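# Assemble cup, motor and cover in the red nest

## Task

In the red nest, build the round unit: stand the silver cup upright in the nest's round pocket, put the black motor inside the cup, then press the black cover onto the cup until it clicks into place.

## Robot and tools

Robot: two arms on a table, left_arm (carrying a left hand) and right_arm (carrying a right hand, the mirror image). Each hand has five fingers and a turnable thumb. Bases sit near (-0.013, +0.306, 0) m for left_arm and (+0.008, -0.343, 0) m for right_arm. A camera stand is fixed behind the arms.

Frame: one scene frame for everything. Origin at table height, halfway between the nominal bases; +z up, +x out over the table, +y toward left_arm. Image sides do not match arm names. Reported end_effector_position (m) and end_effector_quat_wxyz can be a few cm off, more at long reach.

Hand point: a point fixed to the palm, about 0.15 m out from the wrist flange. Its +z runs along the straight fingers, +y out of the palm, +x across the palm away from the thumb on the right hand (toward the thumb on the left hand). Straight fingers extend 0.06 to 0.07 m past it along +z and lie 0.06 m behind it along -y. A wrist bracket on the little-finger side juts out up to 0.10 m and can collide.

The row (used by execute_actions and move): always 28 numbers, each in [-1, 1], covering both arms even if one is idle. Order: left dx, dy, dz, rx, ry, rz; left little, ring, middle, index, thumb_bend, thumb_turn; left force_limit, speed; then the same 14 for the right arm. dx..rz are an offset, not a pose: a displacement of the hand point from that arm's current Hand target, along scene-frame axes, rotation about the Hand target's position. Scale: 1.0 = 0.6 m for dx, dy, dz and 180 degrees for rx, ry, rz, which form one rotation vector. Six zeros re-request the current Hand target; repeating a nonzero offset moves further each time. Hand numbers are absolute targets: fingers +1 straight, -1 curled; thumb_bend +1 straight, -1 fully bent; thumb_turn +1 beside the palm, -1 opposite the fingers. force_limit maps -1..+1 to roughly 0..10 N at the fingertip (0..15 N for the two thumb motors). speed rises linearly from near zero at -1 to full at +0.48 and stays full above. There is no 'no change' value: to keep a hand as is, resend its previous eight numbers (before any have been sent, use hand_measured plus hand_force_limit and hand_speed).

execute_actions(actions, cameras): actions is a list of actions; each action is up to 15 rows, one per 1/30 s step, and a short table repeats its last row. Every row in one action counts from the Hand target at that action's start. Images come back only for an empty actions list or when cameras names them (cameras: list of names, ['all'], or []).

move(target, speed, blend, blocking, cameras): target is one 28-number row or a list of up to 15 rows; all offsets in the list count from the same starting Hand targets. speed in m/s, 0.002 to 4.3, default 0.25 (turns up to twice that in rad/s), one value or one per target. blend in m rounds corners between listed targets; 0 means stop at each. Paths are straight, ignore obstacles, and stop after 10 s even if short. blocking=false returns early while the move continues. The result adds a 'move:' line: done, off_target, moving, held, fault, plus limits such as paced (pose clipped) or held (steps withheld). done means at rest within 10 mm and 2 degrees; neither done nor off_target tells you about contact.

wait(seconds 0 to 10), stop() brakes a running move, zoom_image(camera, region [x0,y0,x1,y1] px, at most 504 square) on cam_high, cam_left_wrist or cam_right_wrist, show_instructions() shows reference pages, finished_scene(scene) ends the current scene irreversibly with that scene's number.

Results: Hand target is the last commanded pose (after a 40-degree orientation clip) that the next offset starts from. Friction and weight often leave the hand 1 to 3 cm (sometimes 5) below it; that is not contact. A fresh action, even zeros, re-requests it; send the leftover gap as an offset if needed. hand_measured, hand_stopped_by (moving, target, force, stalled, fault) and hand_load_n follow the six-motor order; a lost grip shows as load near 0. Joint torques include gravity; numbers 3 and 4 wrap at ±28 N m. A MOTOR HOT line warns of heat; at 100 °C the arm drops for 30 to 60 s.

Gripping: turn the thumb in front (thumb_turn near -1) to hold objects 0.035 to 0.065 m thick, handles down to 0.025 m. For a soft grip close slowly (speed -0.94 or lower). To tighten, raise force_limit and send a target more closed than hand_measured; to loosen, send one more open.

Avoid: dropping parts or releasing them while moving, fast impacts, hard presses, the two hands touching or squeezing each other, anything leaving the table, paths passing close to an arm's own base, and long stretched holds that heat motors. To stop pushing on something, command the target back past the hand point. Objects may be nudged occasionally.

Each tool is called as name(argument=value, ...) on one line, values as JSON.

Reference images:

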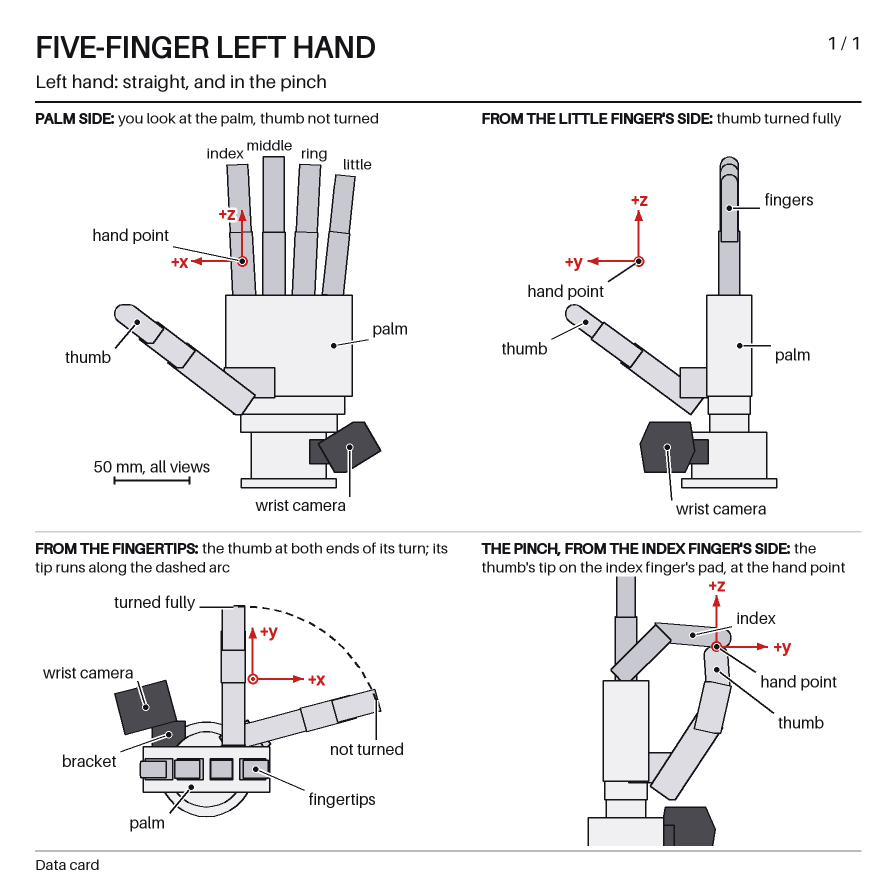

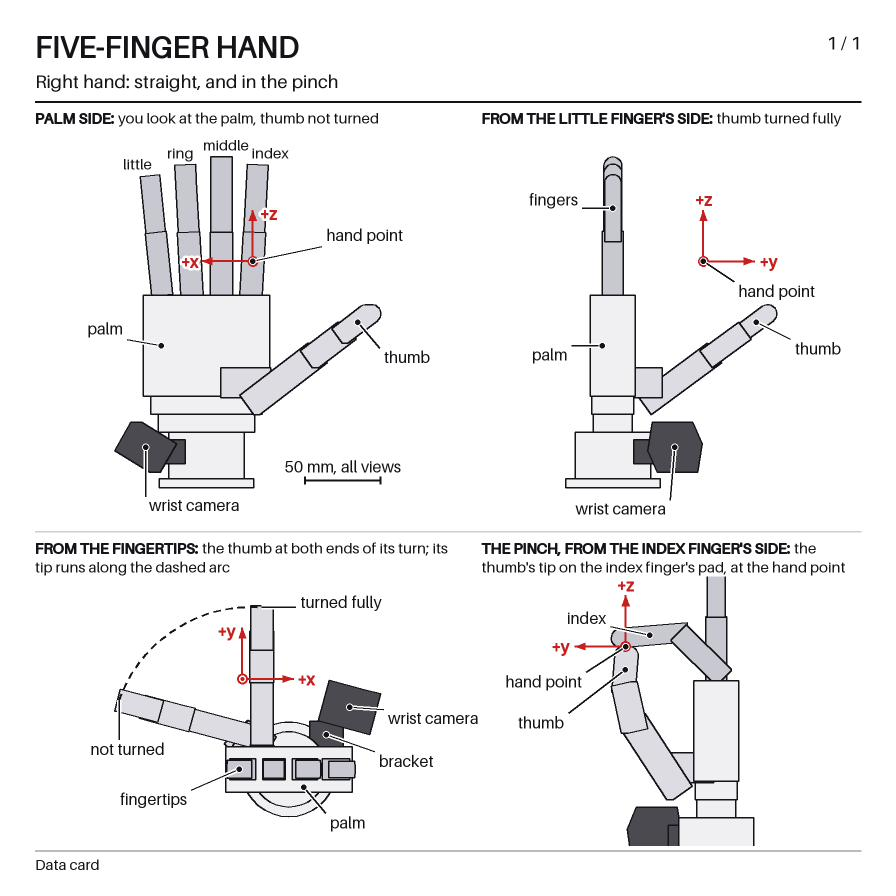

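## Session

execute_actions(actions=[])

zoom_image(camera="cam_high", region=[250, 100, 650, 340])

Scene clock: 0.00 s.
left_arm: end_effector_position=(+0.6974, +0.1323, +0.3123) hand_measured=(+1.000, +1.000, +1.000, +1.000, +1.000, +1.000) hand_load_n=(+0.0, -0.5, +0.0, +0.0, +0.0, +0.0) hand_stopped_by=(target, target, target, target, target, target) hand_force_limit=0.00 hand_speed=-0.80 end_effector_quat_wxyz=(-0.382, +0.816, -0.411, +0.141) | right_arm: end_effector_position=(+0.5690, -0.1969, +0.1994) hand_measured=(+1.000, +1.000, +1.000, +1.000, +1.000, +1.000) hand_load_n=(+0.0, +0.0, +0.0, +0.0, +0.0, +0.0) hand_stopped_by=(target, target, target, target, target, target) hand_force_limit=0.00 hand_speed=-0.80 end_effector_quat_wxyz=(-0.263, +0.904, +0.318, +0.113)
Joint positions: left_arm=[-0.369 2.079 2.419 -1.443 -0.724 -0.807] | right_arm=[0.198 1.747 1.693 -1.359 -0.562 -2.027]
Joint velocities: within noise
Joint torques (N m): no reading
Motor temperatures (°C): left_arm=[28 30 34 28 31 27] | right_arm=[30 29 34 29 28 29]
Heat: left arm: hottest elbow 34 °C; right arm: hottest elbow 34 °C.
Hand target: left_arm +0.7029, +0.1331, +0.3273; -0.385, +0.817, -0.400, +0.158 | right_arm +0.5777, -0.1921, +0.2151; -0.262, +0.898, +0.327, +0.133
camera_calibration:
cam_left_wrist: T_world_to_cam=[[0.742161, 0.147032, 0.653895, -0.736376], [0.117262, -0.989077, 0.0893091, 0.0233909], [0.659884, 0.0103952, -0.751296, -0.110554], [0, 0, 0, 1]] pos_world=[0.616719, 0.132555, 0.396365]
cam_right_wrist: T_world_to_cam=[[0.831598, -0.45931, -0.312217, -0.497815], [-0.482032, -0.876139, 0.00500707, 0.104677], [-0.275846, 0.146335, -0.949998, 0.488425], [0, 0, 0, 1]] pos_world=[0.599169, -0.208414, 0.308052]

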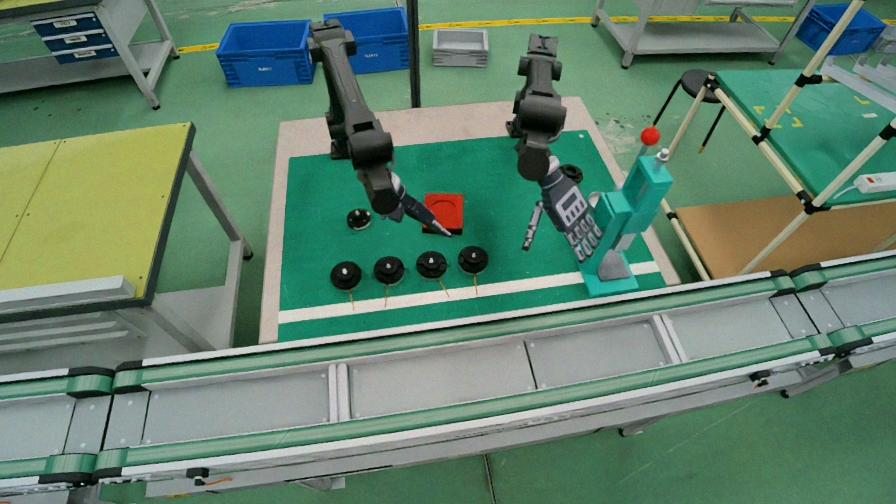

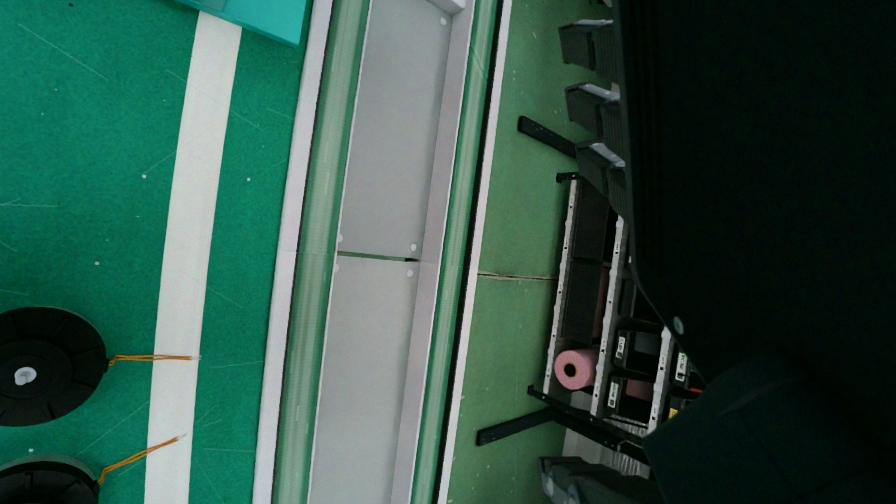

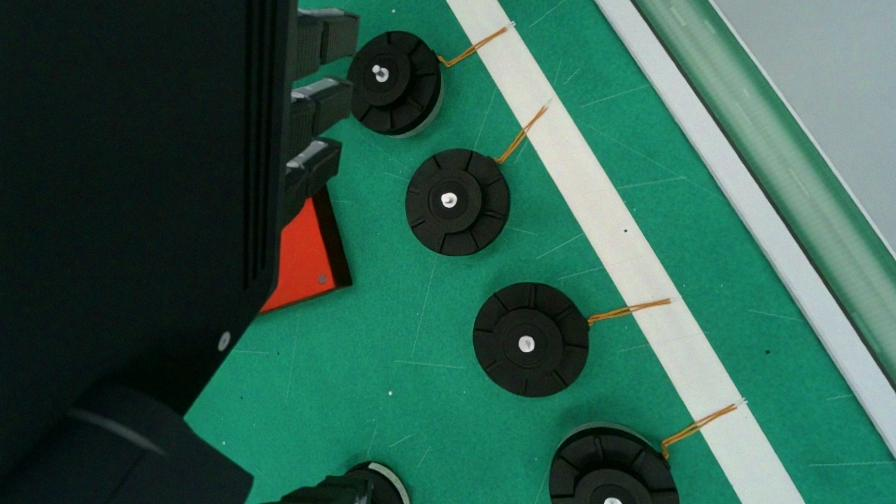

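Scaled by 1.260 from the camera's 896x504 image, which has a finer 1280x720 frame.

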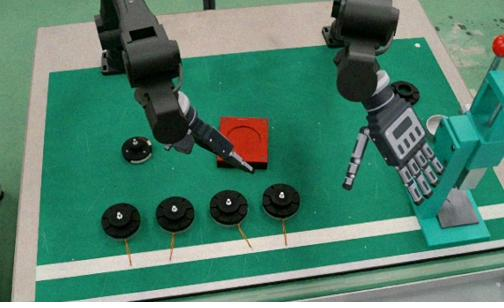

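zoom_image(camera="cam_high", region=[520, 140, 640, 260])

zoom_image(camera="cam_high", region=[330, 170, 480, 260])

Scaled by 4.200 from the camera's 896x504 image, which has a finer 1280x720 frame.

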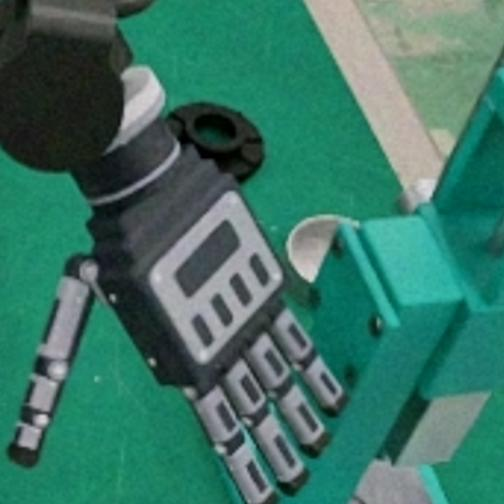

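Scaled by 3.360 from the camera's 896x504 image, which has a finer 1280x720 frame.

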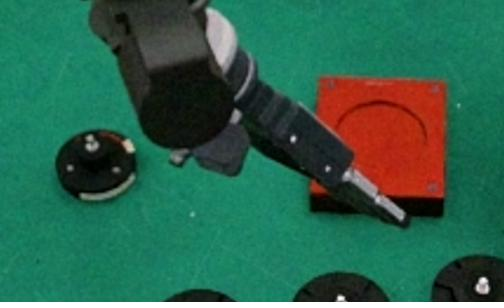

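move(target=[[-0.4215,0.028,0.0045,0,0,0,-1,-1,0.8,0.8,1,-1,-0.3,0, -0.13,-0.063,0.0915,0.078,0.0193,-0.207,-1,-1,0.25,0.25,1,-1,-0.3,0],[-0.5715,0.445,-0.095,-0.0012,-0.0133,-0.045,-1,-1,0.8,0.8,1,-1,-0.3,0, -0.296,-0.18,0.0415,0.156,0.0385,-0.414,-1,-1,0.25,0.25,1,-1,-0.3,0],[-0.505,0.568,-0.279,-0.0024,-0.0266,-0.0896,-1,-1,0.8,0.8,1,-1,-0.3,0, -0.371,-0.21,-0.1,0.2338,0.0578,-0.6215,-1,-1,0.25,0.25,1,-1,-0.3,0]], speed=0.25, blend=0.05, cameras=["all"])

zoom_image(camera="cam_high", region=[540, 130, 640, 230])

zoom_image(camera="cam_high", region=[400, 170, 490, 250])

Scene clock: 131.70 s.
left_arm: end_effector_position=(+0.3963, +0.4647, +0.1558) hand_measured=(-1.000, -1.000, +0.800, +0.800, +1.000, -1.000) hand_load_n=(+0.0, +0.5, +0.0, +0.0, +0.0, +0.0) hand_stopped_by=(target, target, target, target, target, target) hand_force_limit=-0.30 hand_speed=0.00 end_effector_quat_wxyz=(-0.358, +0.755, -0.491, +0.245) | right_arm: end_effector_position=(+0.3502, -0.3225, +0.1484) hand_measured=(-1.000, -1.000, +0.250, +0.250, +1.000, -1.000) hand_load_n=(+0.0, +0.0, +0.0, +0.0, +0.0, +0.0) hand_stopped_by=(target, target, target, target, target, target) hand_force_limit=-0.30 hand_speed=0.00 end_effector_quat_wxyz=(-0.307, +0.649, -0.628, +0.300)
Joint positions: left_arm=[0.443 1.09 0.748 -0.333 0.053 0.02] | right_arm=[-0.032 0.781 0.568 -0.473 -0.064 -0.056]
Joint torques (N m): left_arm=[2.26 -3.31 8.44 2.89 0.1 0.08] | right_arm=[2.2 -2.67 8.49 3.07 0 0.13]
Motor temperatures (°C): left_arm=[28 33 42 28 32 27] | right_arm=[30 32 38 29 28 29]
Heat: left arm: hottest elbow 42 °C; right arm: hottest elbow 38 °C.
Hand target: left_arm +0.3999, +0.4739, +0.1599; -0.372, +0.747, -0.493, +0.245 | right_arm +0.3551, -0.3181, +0.1551; -0.321, +0.643, -0.622, +0.310
Off the commanded pose: left_arm 0.011 m, 2 deg | right_arm 0.009 m, 2 deg.
move: off_target (left_arm)
camera_calibration:
cam_left_wrist: T_world_to_cam=[[0.686896, -0.00767945, 0.726716, -0.377015], [-0.159934, -0.977028, 0.140846, 0.497755], [0.70894, -0.212972, -0.672344, 0.0391836], [0, 0, 0, 1]] pos_world=[0.310799, 0.491771, 0.230221]
cam_right_wrist: T_world_to_cam=[[-0.564227, -0.308317, -0.765891, 0.215385], [-0.583885, 0.804869, 0.106137, 0.452106], [0.583718, 0.507077, -0.63415, 0.166437], [0, 0, 0, 1]] pos_world=[0.288352, -0.381876, 0.222522]

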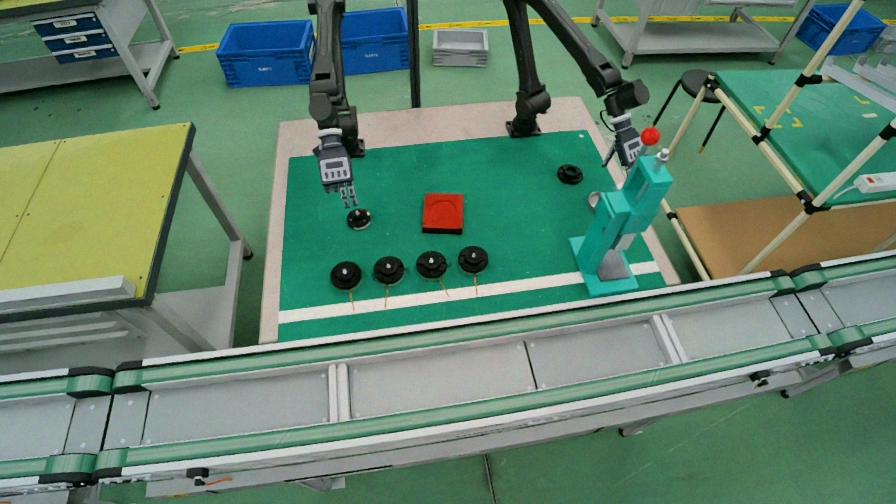

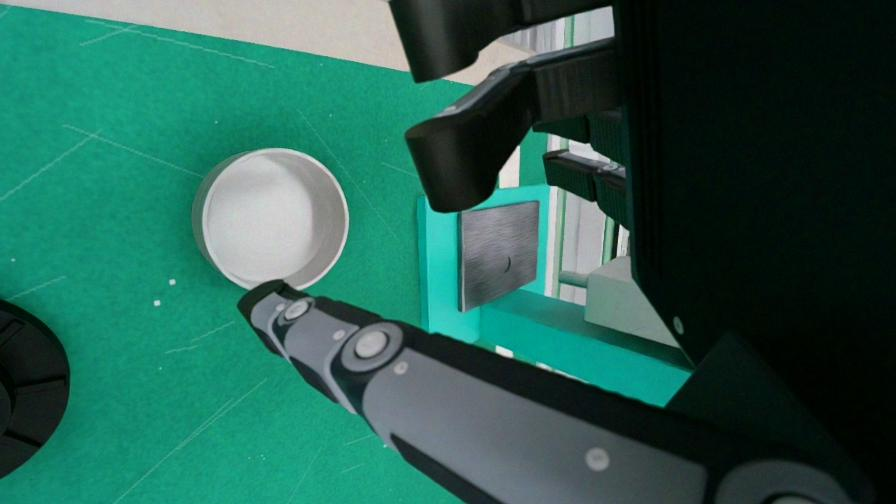

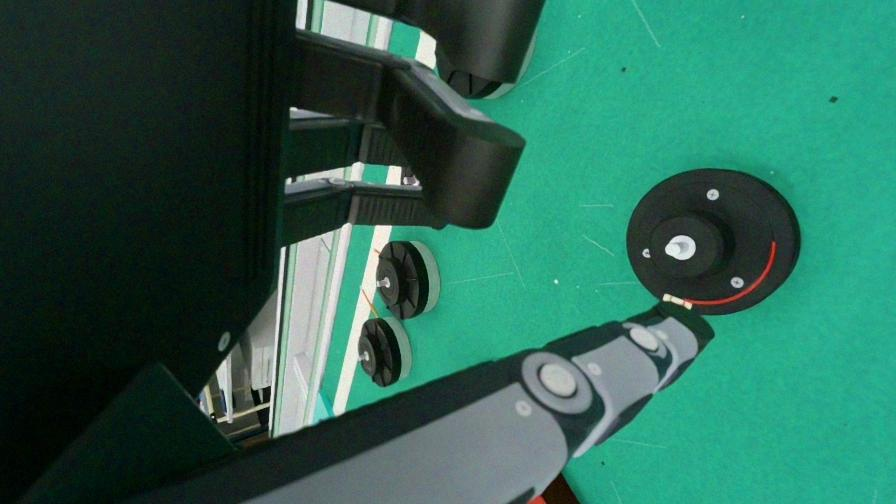

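Scaled by 5.040 from the camera's 896x504 image, which has a finer 1280x720 frame.

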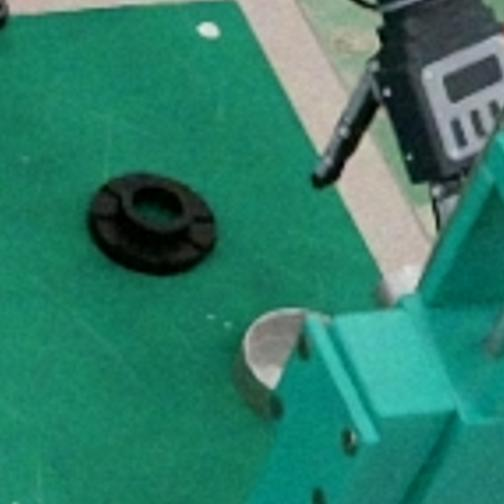

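Scaled by 5.600 from the camera's 896x504 image, which has a finer 1280x720 frame.

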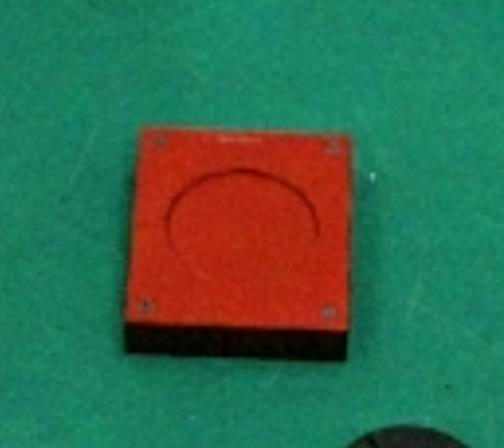

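move(target=[[0.0043,-0.0198,-0.145,0,0,0,-1,-1,0.8,0.8,1,-1,-0.3,0, -0.0067,0.0092,-0.155,0,0,0,-1,-1,0.25,0.25,1,-1,-0.3,0]], speed=0.15, cameras=["all"])

Scene clock: 162.20 s.
left_arm: end_effector_position=(+0.3949, +0.4618, +0.0689) hand_measured=(-1.000, -1.000, +0.800, +0.800, +1.000, -1.000) hand_load_n=(+0.0, +0.0, +0.0, +0.0, -0.5, +0.0) hand_stopped_by=(target, target, target, target, target, target) hand_force_limit=-0.30 hand_speed=0.00 end_effector_quat_wxyz=(-0.363, +0.754, -0.492, +0.238) | right_arm: end_effector_position=(+0.3462, -0.3169, +0.0596) hand_measured=(-1.000, -1.000, +0.250, +0.250, +1.000, -1.000) hand_load_n=(+0.5, +0.5, +0.0, +0.0, +0.0, +0.0) hand_stopped_by=(target, target, target, target, target, target) hand_force_limit=-0.30 hand_speed=0.00 end_effector_quat_wxyz=(-0.311, +0.647, -0.626, +0.305)
Joint positions: left_arm=[0.427 1.222 0.587 -0.038 0.028 0.02] | right_arm=[-0.007 0.896 0.36 -0.134 -0.044 -0.042]
Joint torques (N m): left_arm=[0.56 -3.72 7.35 2.92 -0.08 -0.08] | right_arm=[2.14 -1.79 7.72 3.11 0.01 0.13]
Heat: left arm: hottest elbow 40 °C; right arm: hottest elbow 39 °C.
Hand target: left_arm +0.4025, +0.4620, +0.0729; -0.372, +0.747, -0.493, +0.245 | right_arm +0.3511, -0.3126, +0.0621; -0.321, +0.643, -0.622, +0.310
Off the commanded pose: left_arm 0.009 m, 2 deg | right_arm 0.007 m, 1 deg.
move: done
camera_calibration:
cam_left_wrist: T_world_to_cam=[[0.690839, -0.0154848, 0.722843, -0.310593], [-0.155438, -0.979574, 0.127571, 0.507275], [0.706103, -0.200488, -0.679134, -0.0230364], [0, 0, 0, 1]] pos_world=[0.309685, 0.487485, 0.144152]
cam_right_wrist: T_world_to_cam=[[-0.552982, -0.310347, -0.773237, 0.142652], [-0.585615, 0.804915, 0.0957426, 0.456025], [0.592677, 0.505764, -0.626847, 0.105755], [0, 0, 0, 1]] pos_world=[0.28326, -0.376277, 0.132935]

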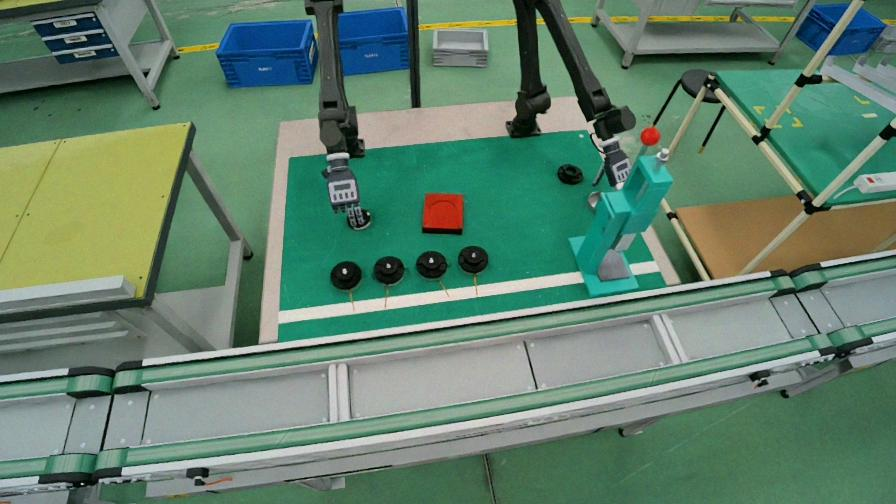

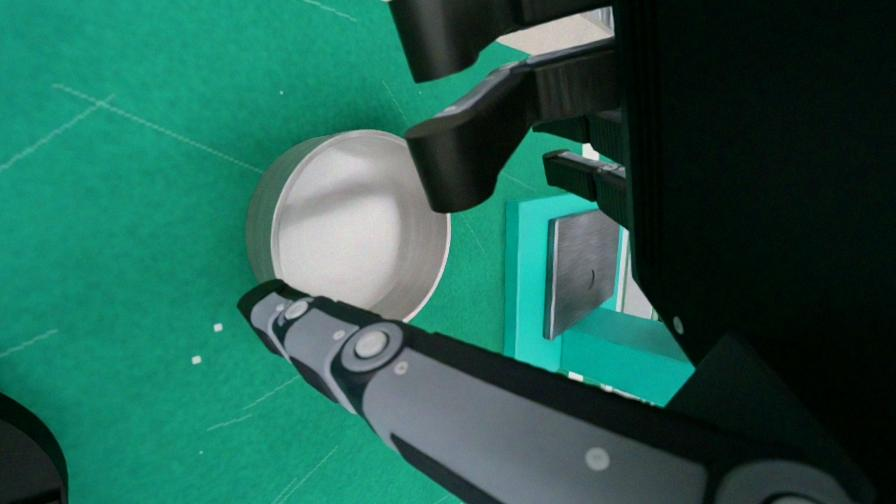

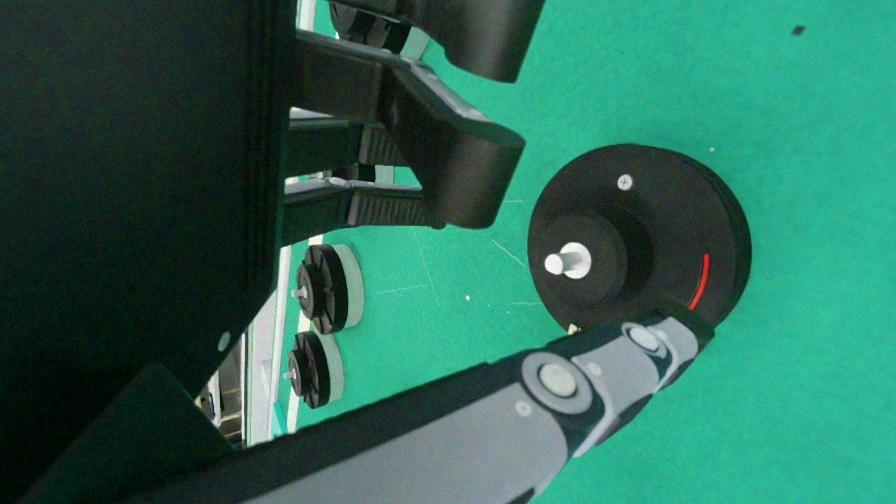

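zoom_image(camera="cam_high", region=[340, 195, 380, 235])

Scaled by 12.600 from the camera's 896x504 image, which has a finer 1280x720 frame.

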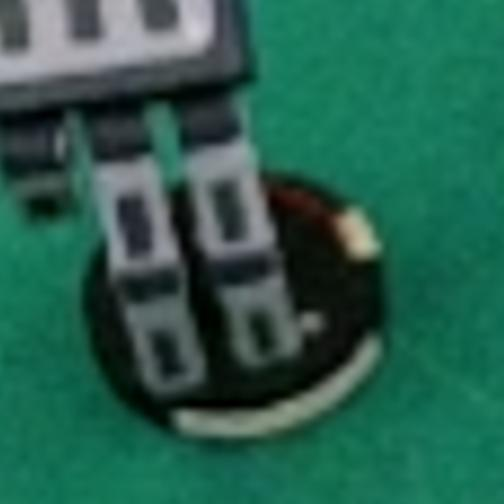

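move(target=[[0,-0.0067,-0.063,0,0,0,-1,-1,0.8,0.8,1,-1,-0.3,0, -0.001,-0.001,-0.037,0,0,0,-1,-1,0.25,0.25,1,-1,-0.3,0]], speed=0.1, cameras=["cam_left_wrist","cam_right_wrist"])

Scene clock: 192.10 s.
left_arm: end_effector_position=(+0.3954, +0.4588, +0.0321) hand_measured=(-1.000, -1.000, +0.800, +0.800, +1.000, -1.000) hand_load_n=(+0.5, +0.0, +0.0, +0.0, +0.0, +0.0) hand_stopped_by=(target, target, target, target, target, target) hand_force_limit=-0.30 hand_speed=0.00 end_effector_quat_wxyz=(-0.365, +0.752, -0.494, +0.237) | right_arm: end_effector_position=(+0.3464, -0.3170, +0.0381) hand_measured=(-1.000, -1.000, +0.250, +0.250, +1.000, -1.000) hand_load_n=(+0.0, +0.0, +0.0, +0.0, +0.0, +0.0) hand_stopped_by=(target, target, target, target, target, target) hand_force_limit=-0.30 hand_speed=0.00 end_effector_quat_wxyz=(-0.311, +0.647, -0.625, +0.306)
Joint positions: left_arm=[0.417 1.311 0.533 0.108 0.019 0.02] | right_arm=[-0.007 0.959 0.32 -0.03 -0.044 -0.042]
Joint torques (N m): left_arm=[0.5 -4.19 6.67 2.92 -0.08 -0.16] | right_arm=[1.9 -2.02 7.2 3.1 -0.06 0.11]
Heat: left arm: hottest elbow 40 °C; right arm: hottest elbow 39 °C.
Hand target: left_arm +0.4025, +0.4580, +0.0351; -0.372, +0.747, -0.493, +0.245 | right_arm +0.3505, -0.3132, +0.0399; -0.321, +0.643, -0.622, +0.310
Off the commanded pose: left_arm 0.008 m, 1 deg | right_arm 0.006 m, 1 deg.
move: done
camera_calibration:
cam_left_wrist: T_world_to_cam=[[0.69057, -0.0226277, 0.722911, -0.281013], [-0.158964, -0.979819, 0.121184, 0.510792], [0.70558, -0.198603, -0.680231, -0.0495151], [0, 0, 0, 1]] pos_world=[0.310193, 0.484291, 0.107566]
cam_right_wrist: T_world_to_cam=[[-0.551724, -0.310422, -0.774105, 0.125719], [-0.585802, 0.804897, 0.0947457, 0.458309], [0.593664, 0.505746, -0.625927, 0.0917674], [0, 0, 0, 1]] pos_world=[0.283361, -0.376277, 0.111336]
Images, in order (width x height): cam_left_wrist 896x504, cam_right_wrist 896x504.

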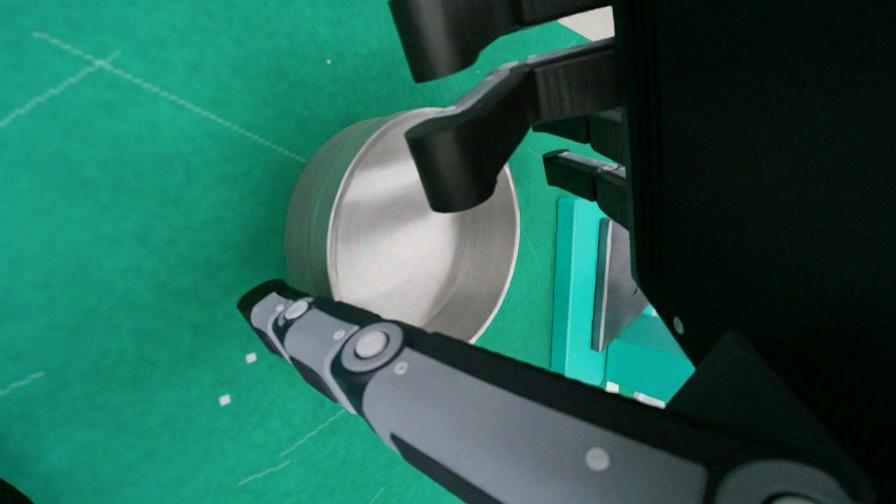

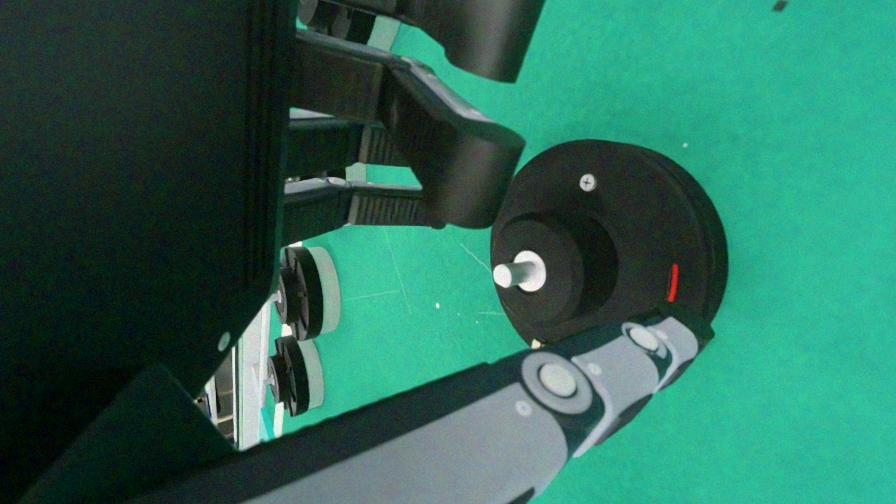

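execute_actions(actions=[[[0,0,0,0,0,0,-1,-1,0,-0.05,0.6,-1,-0.2,-0.88, 0,0,0,0,0,0,-1,-1,-0.5,-0.5,0.3,-1,-0.2,-0.9]]])

wait(seconds=1.5, cameras=["cam_left_wrist","cam_right_wrist"])

Scene clock: 219.23 s.
left_arm: end_effector_position=(+0.3952, +0.4590, +0.0321) hand_measured=(-1.000, -1.000, +0.402, +0.434, +0.818, -1.000) hand_load_n=(+0.0, +0.0, +4.5, +1.5, +10.0, +1.0) hand_stopped_by=(target, target, force, force, force, target) hand_force_limit=-0.20 hand_speed=-0.88 end_effector_quat_wxyz=(-0.365, +0.752, -0.496, +0.237) | right_arm: end_effector_position=(+0.3471, -0.3174, +0.0382) hand_measured=(-1.000, -1.000, -0.204, -0.240, +0.756, -1.000) hand_load_n=(+0.5, +0.0, +4.5, +5.5, +7.0, +0.5) hand_stopped_by=(target, target, force, force, force, target) hand_force_limit=-0.20 hand_speed=-0.90 end_effector_quat_wxyz=(-0.311, +0.649, -0.623, +0.308)
Joint positions: left_arm=[0.417 1.311 0.533 0.108 0.019 0.023] | right_arm=[-0.007 0.96 0.32 -0.025 -0.044 -0.05]
Joint torques (N m): left_arm=[0.26 -4.13 6.74 2.97 -0.08 -0.12] | right_arm=[1.96 -2.02 7.21 2.95 -0.07 0.11]
Heat: left arm: hottest elbow 40 °C; right arm: hottest elbow 38 °C.
Hand target: left_arm +0.4025, +0.4580, +0.0351; -0.372, +0.747, -0.493, +0.245 | right_arm +0.3505, -0.3132, +0.0399; -0.321, +0.643, -0.622, +0.310
Off the commanded pose: left_arm 0.008 m, 1 deg | right_arm 0.006 m, 1 deg.
Step readings (end_effector_position of left_arm | right_arm):
0: (+0.3954, +0.4588, +0.0321) | (+0.3464, -0.3170, +0.0381)
1: (+0.3954, +0.4588, +0.0321) | (+0.3464, -0.3170, +0.0381)
2: (+0.3954, +0.4588, +0.0321) | (+0.3464, -0.3170, +0.0381)
4: (+0.3954, +0.4588, +0.0321) | (+0.3464, -0.3170, +0.0381)
8: (+0.3954, +0.4588, +0.0321) | (+0.3464, -0.3170, +0.0381)
15: (+0.3954, +0.4588, +0.0321) | (+0.3464, -0.3170, +0.0381)

Scene clock: 220.73 s.
left_arm: end_effector_position=(+0.3952, +0.4590, +0.0321) hand_measured=(-1.000, -1.000, +0.402, +0.434, +0.818, -1.000) hand_load_n=(+0.0, +0.0, +4.5, +1.5, +10.0, +1.0) hand_stopped_by=(target, target, force, force, force, target) hand_force_limit=-0.20 hand_speed=-0.88 end_effector_quat_wxyz=(-0.365, +0.752, -0.496, +0.237) | right_arm: end_effector_position=(+0.3471, -0.3174, +0.0382) hand_measured=(-1.000, -1.000, -0.204, -0.240, +0.756, -1.000) hand_load_n=(+0.0, +0.0, +4.5, +5.5, +7.0, +0.0) hand_stopped_by=(target, target, force, force, force, target) hand_force_limit=-0.20 hand_speed=-0.90 end_effector_quat_wxyz=(-0.311, +0.649, -0.623, +0.308)
Joint positions: left_arm=[0.417 1.311 0.533 0.108 0.019 0.023] | right_arm=[-0.007 0.96 0.32 -0.025 -0.044 -0.05]
Joint torques (N m): left_arm=[0.21 -4.13 6.71 2.93 -0.09 -0.15] | right_arm=[1.9 -2.14 7.2 2.93 -0.07 0.11]
Heat: left arm: hottest elbow 40 °C; right arm: hottest elbow 38 °C.
Hand target: left_arm +0.4025, +0.4580, +0.0351; -0.372, +0.747, -0.493, +0.245 | right_arm +0.3505, -0.3132, +0.0399; -0.321, +0.643, -0.622, +0.310
Off the commanded pose: left_arm 0.008 m, 1 deg | right_arm 0.006 m, 1 deg.
wait: 1.50 s; at rest by 0.17 s
camera_calibration:
cam_left_wrist: T_world_to_cam=[[0.691183, -0.0255002, 0.72223, -0.279811], [-0.160717, -0.979774, 0.119215, 0.511711], [0.704582, -0.198474, -0.681302, -0.0490435], [0, 0, 0, 1]] pos_world=[0.310197, 0.484493, 0.107671]
cam_right_wrist: T_world_to_cam=[[-0.547765, -0.317724, -0.773954, 0.122419], [-0.589874, 0.80269, 0.0879609, 0.460078], [0.593298, 0.504717, -0.627103, 0.0914814], [0, 0, 0, 1]] pos_world=[0.284169, -0.376577, 0.111646]
Images, in order (width x height): cam_left_wrist 896x504, cam_right_wrist 896x504.

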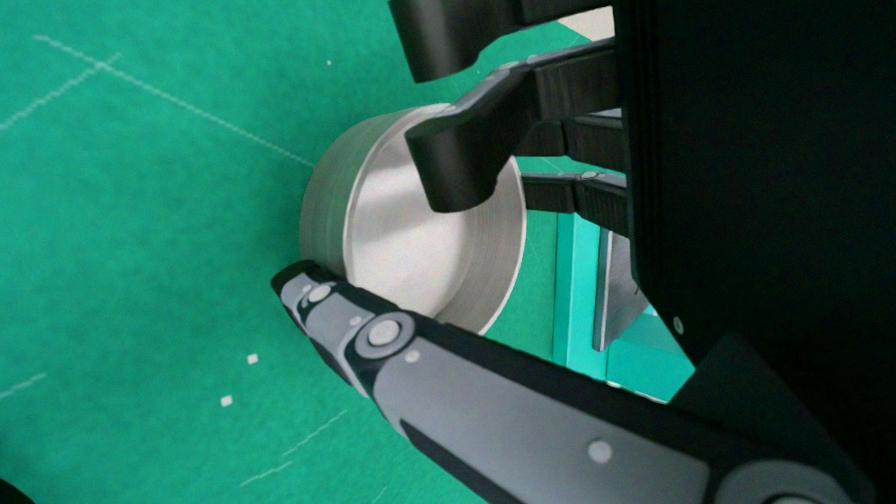

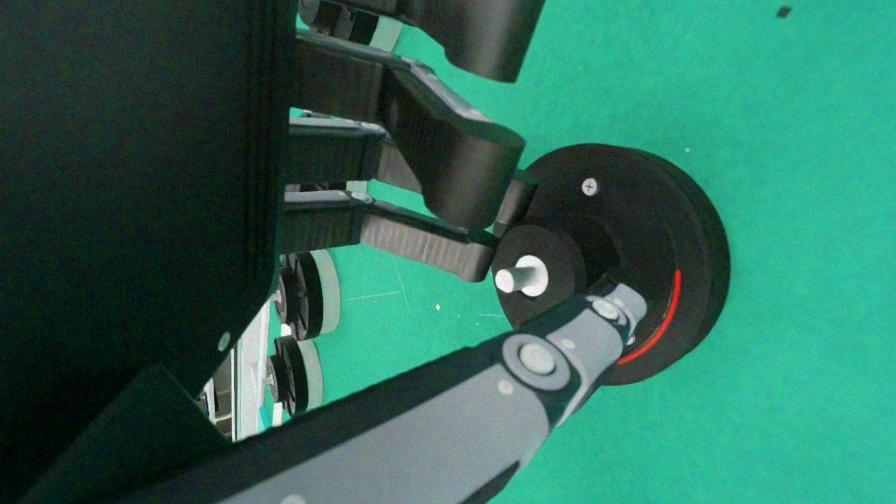

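move(target=[0.025,0.01,0.2,0,0,0,-1,-1,0,-0.05,0.6,-1,-0.2,-0.88,0.025,0,0.2,0,0,0,-1,-1,-0.5,-0.5,0.3,-1,-0.2,-0.9], speed=0.12, cameras=["all"])

Scene clock: 267.30 s.
left_arm: end_effector_position=(+0.3950, +0.4585, +0.1190) hand_measured=(-1.000, -1.000, +0.402, +0.434, +0.818, -1.000) hand_load_n=(+0.0, +0.5, +4.5, +1.5, +10.0, +1.0) hand_stopped_by=(target, target, force, force, force, target) hand_force_limit=-0.20 hand_speed=-0.88 end_effector_quat_wxyz=(-0.349, +0.758, -0.503, +0.226) | right_arm: end_effector_position=(+0.3468, -0.3170, +0.1225) hand_measured=(-1.000, -1.000, -0.206, -0.242, +0.754, -1.000) hand_load_n=(+0.0, +0.0, -0.5, +0.0, +0.0, +0.0) hand_stopped_by=(target, target, force, force, force, target) hand_force_limit=-0.20 hand_speed=-0.90 end_effector_quat_wxyz=(-0.298, +0.653, -0.632, +0.291)
Joint positions: left_arm=[0.415 1.142 0.702 -0.274 0.019 0.027] | right_arm=[-0.007 0.81 0.522 -0.424 -0.044 -0.042]
Joint torques (N m): left_arm=[0.5 -4.78 12.27 1.61 -0.09 -0.16] | right_arm=[2.02 -2.78 14.41 1.29 -0.07 0.11]
Heat: left arm: hottest elbow 40 °C; right arm: hottest elbow 38 °C.
Hand target: left_arm +0.4175, +0.4640, +0.1551; -0.372, +0.747, -0.493, +0.245 | right_arm +0.3655, -0.3132, +0.1599; -0.321, +0.643, -0.622, +0.310
Off the commanded pose: left_arm 0.043 m, 4 deg | right_arm 0.042 m, 4 deg.
move: off_target (left_arm, right_arm)
camera_calibration:
cam_left_wrist: T_world_to_cam=[[0.720631, -0.0176647, 0.693094, -0.354224], [-0.159612, -0.977051, 0.141051, 0.496477], [0.674697, -0.212272, -0.706912, 0.0313351], [0, 0, 0, 1]] pos_world=[0.313367, 0.485478, 0.197633]
cam_right_wrist: T_world_to_cam=[[-0.584497, -0.309386, -0.750096, 0.200017], [-0.581116, 0.804794, 0.120876, 0.445678], [0.566275, 0.506545, -0.650188, 0.157103], [0, 0, 0, 1]] pos_world=[0.286936, -0.376376, 0.198307]

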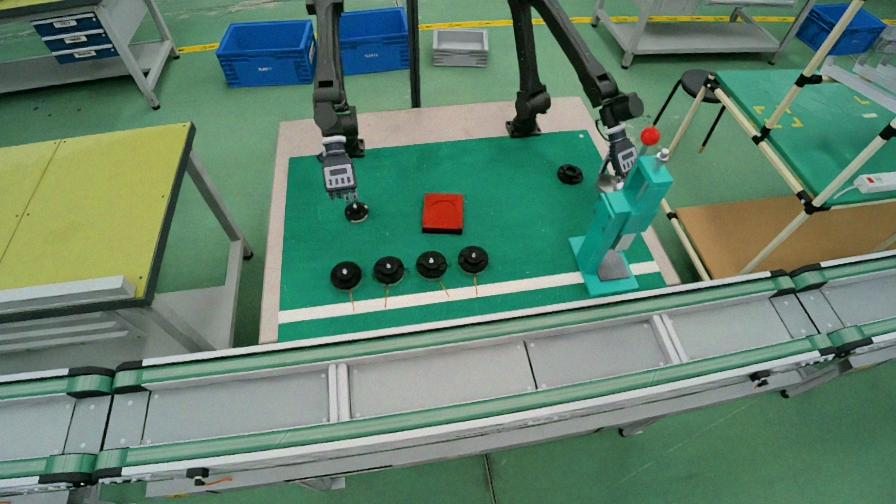

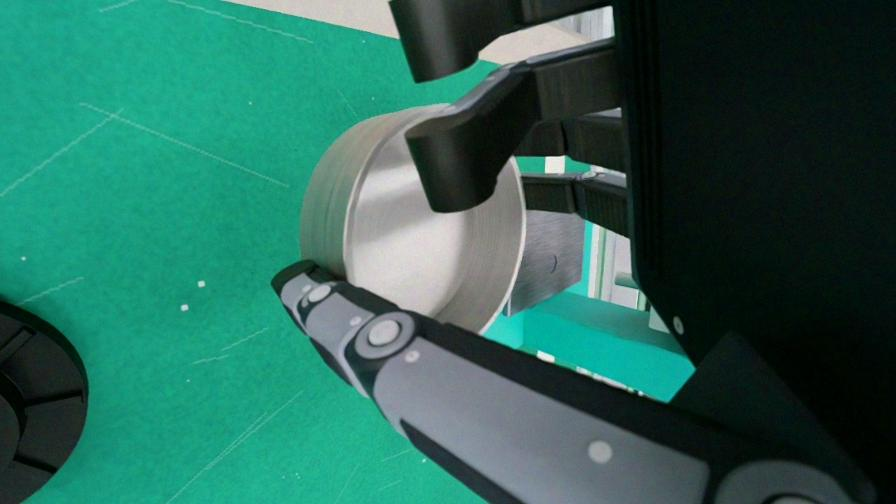

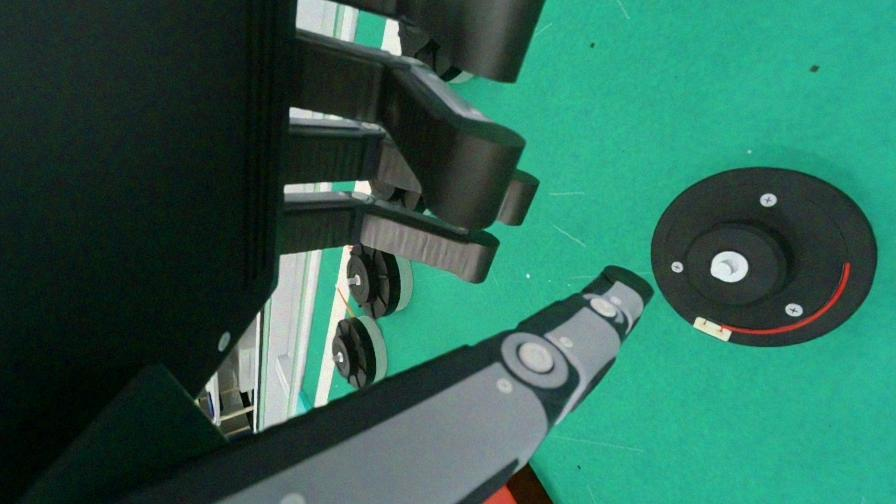

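move(target=[-0.07,-0.922,0.033,0,0,-0.372,-1,-1,0,-0.05,0.6,-1,-0.2,-0.88,-0.03,-0.02,0.05,0,0,0,-1,-1,0.2,0.2,1,-1,-0.2,-0.2], speed=0.2, cameras=["all"])

Scene clock: 301.50 s.
left_arm: end_effector_position=(+0.3527, -0.0675, +0.1401) hand_measured=(-1.000, -1.000, +0.402, +0.434, +0.818, -1.000) hand_load_n=(+0.0, +0.0, +4.5, +1.0, +10.0, +1.0) hand_stopped_by=(target, target, force, force, force, target) hand_force_limit=-0.20 hand_speed=-0.88 end_effector_quat_wxyz=(+0.158, -0.368, +0.836, -0.374) | right_arm: end_effector_position=(+0.3321, -0.3229, +0.1512) hand_measured=(-1.000, -1.000, +0.200, +0.200, +1.000, -1.000) hand_load_n=(+0.0, +0.0, +0.0, +0.0, +0.0, +0.0) hand_stopped_by=(target, target, target, target, target, target) hand_force_limit=-0.20 hand_speed=-0.20 end_effector_quat_wxyz=(-0.302, +0.647, -0.639, +0.285)
Joint positions: left_arm=[-0.749 1.367 0.961 -0.328 0.02 0.004] | right_arm=[-0.047 0.732 0.568 -0.553 -0.079 -0.047]
Joint torques (N m): left_arm=[0.91 -7 12.49 2.89 0.11 0.1] | right_arm=[0.67 -2.14 14.78 1.28 -0.33 -0.13]
Motor temperatures (°C): left_arm=[28 31 44 28 31 27] | right_arm=[30 30 43 29 28 29]
Heat: left arm: hottest elbow 44 °C; right arm: hottest elbow 43 °C.
Hand target: left_arm +0.3755, -0.0892, +0.1749; +0.175, -0.351, +0.823, -0.410 | right_arm +0.3475, -0.3252, +0.1899; -0.321, +0.643, -0.622, +0.310
Off the commanded pose: left_arm 0.047 m, 5 deg | right_arm 0.042 m, 4 deg.
move: off_target (left_arm, right_arm)
camera_calibration:
cam_left_wrist: T_world_to_cam=[[0.29691, -0.664931, 0.685354, -0.240742], [-0.952871, -0.253128, 0.16722, 0.29786], [0.0622922, -0.702704, -0.70875, 0.146304], [0, 0, 0, 1]] pos_world=[0.346188, 0.0181278, 0.218878]
cam_right_wrist: T_world_to_cam=[[-0.590037, -0.288523, -0.754063, 0.220309], [-0.572472, 0.808099, 0.138747, 0.433882], [0.569326, 0.513546, -0.64198, 0.187159], [0, 0, 0, 1]] pos_world=[0.271821, -0.38317, 0.226079]

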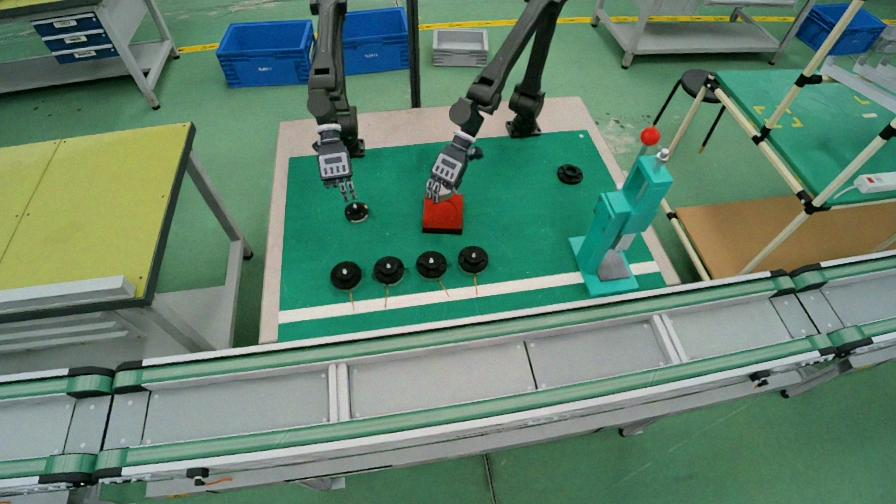

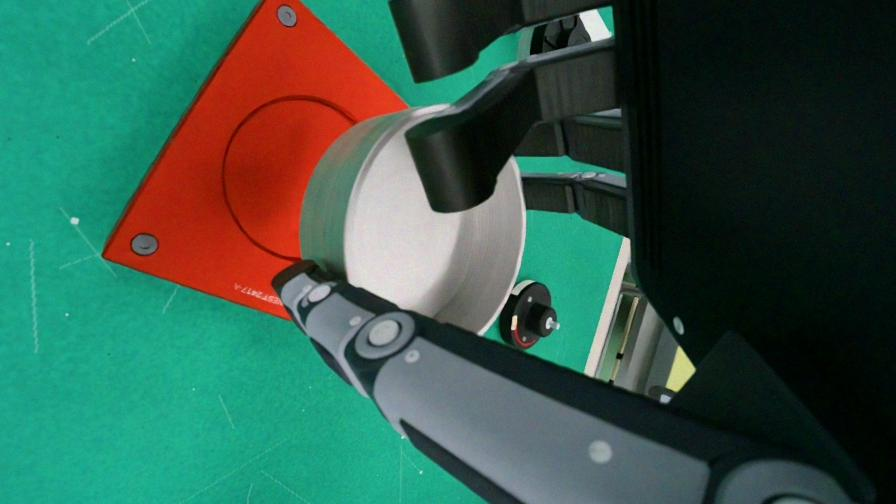

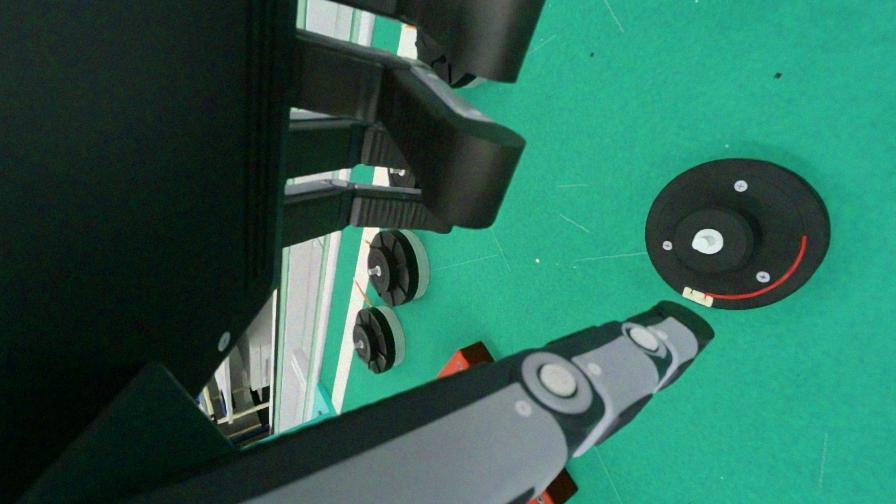

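zoom_image(camera="cam_left_wrist", region=[90, 0, 410, 330])

Scaled by 1.527 from the camera's 896x504 image, which has a finer 1280x720 frame.

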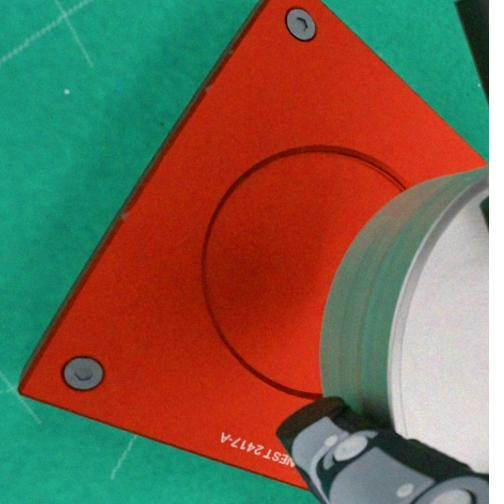

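move(target=[-0.011,0.034,-0.130,0,0,0,-1,-1,0,-0.05,0.6,-1,-0.2,-0.88,0,0,0,0,0,0,-1,-1,0.2,0.2,1,-1,-0.2,-0.2], speed=0.1, cameras=["cam_high","cam_left_wrist"])

Scene clock: 375.93 s.
left_arm: end_effector_position=(+0.3567, -0.0678, +0.0888) hand_measured=(-1.000, -1.000, +0.402, +0.434, +0.818, -1.000) hand_load_n=(+0.0, +0.0, +4.5, +1.0, +10.0, +0.5) hand_stopped_by=(target, target, force, force, force, target) hand_force_limit=-0.20 hand_speed=-0.88 end_effector_quat_wxyz=(+0.164, -0.357, +0.830, -0.396) | right_arm: end_effector_position=(+0.3321, -0.3229, +0.1512) hand_measured=(-1.000, -1.000, +0.200, +0.200, +1.000, -1.000) hand_load_n=(+0.0, +0.0, +0.0, +0.0, +0.0, +0.0) hand_stopped_by=(target, target, target, target, target, target) hand_force_limit=-0.20 hand_speed=-0.20 end_effector_quat_wxyz=(-0.302, +0.647, -0.639, +0.285)
Joint positions: left_arm=[-0.738 1.432 0.849 -0.103 0.042 0.021] | right_arm=[-0.047 0.732 0.568 -0.553 -0.079 -0.047]
Joint torques (N m): left_arm=[1.96 -7.24 7.9 3.07 0.1 0.09] | right_arm=[0.73 -2.14 14.74 1.29 -0.32 -0.13]
Heat: left arm: hottest elbow 45 °C; right arm: hottest elbow 46 °C.
Hand target: left_arm +0.3689, -0.0688, +0.0969; +0.175, -0.351, +0.823, -0.410 | right_arm +0.3475, -0.3252, +0.1899; -0.321, +0.643, -0.622, +0.310
Off the commanded pose: left_arm 0.015 m, 2 deg | right_arm 0.042 m, 4 deg.
move: off_target (left_arm, right_arm)
camera_calibration:
cam_left_wrist: T_world_to_cam=[[0.260596, -0.645805, 0.717653, -0.195563], [-0.962474, -0.232076, 0.140655, 0.317415], [0.0757148, -0.727377, -0.682049, 0.100762], [0, 0, 0, 1]] pos_world=[0.348837, 0.0206607, 0.164425]
Images, in order (width x height): cam_high 896x504, cam_left_wrist 896x504.

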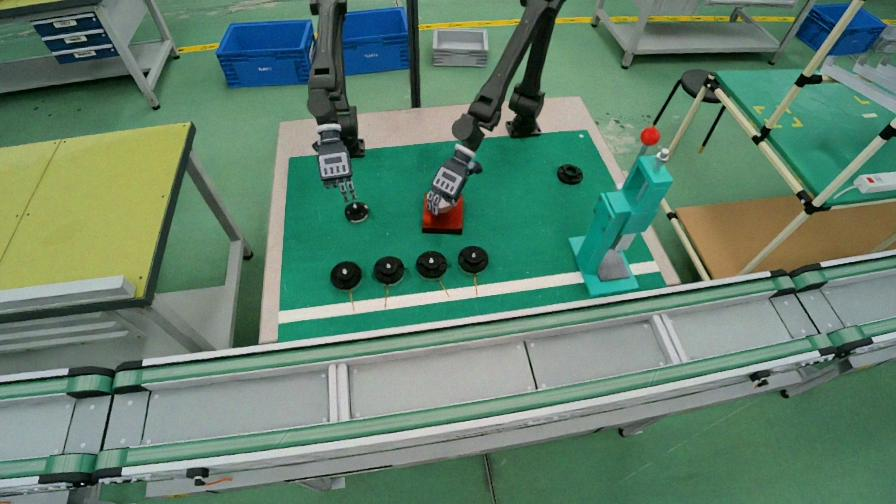

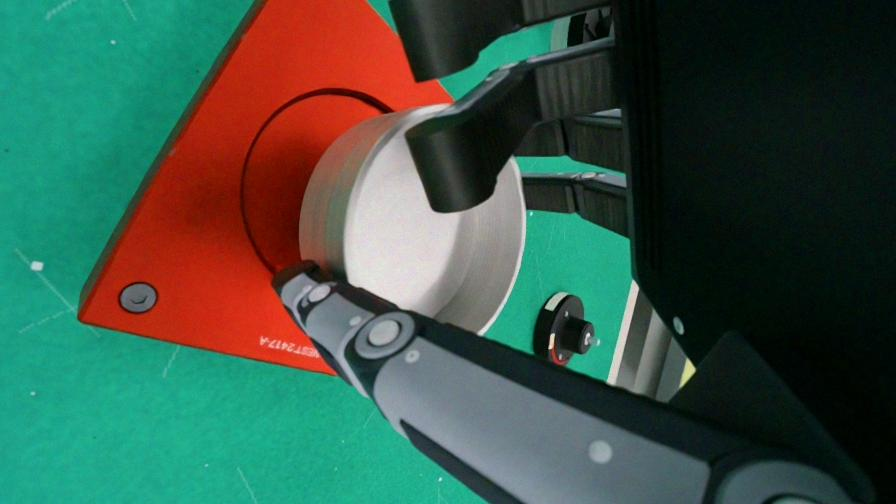

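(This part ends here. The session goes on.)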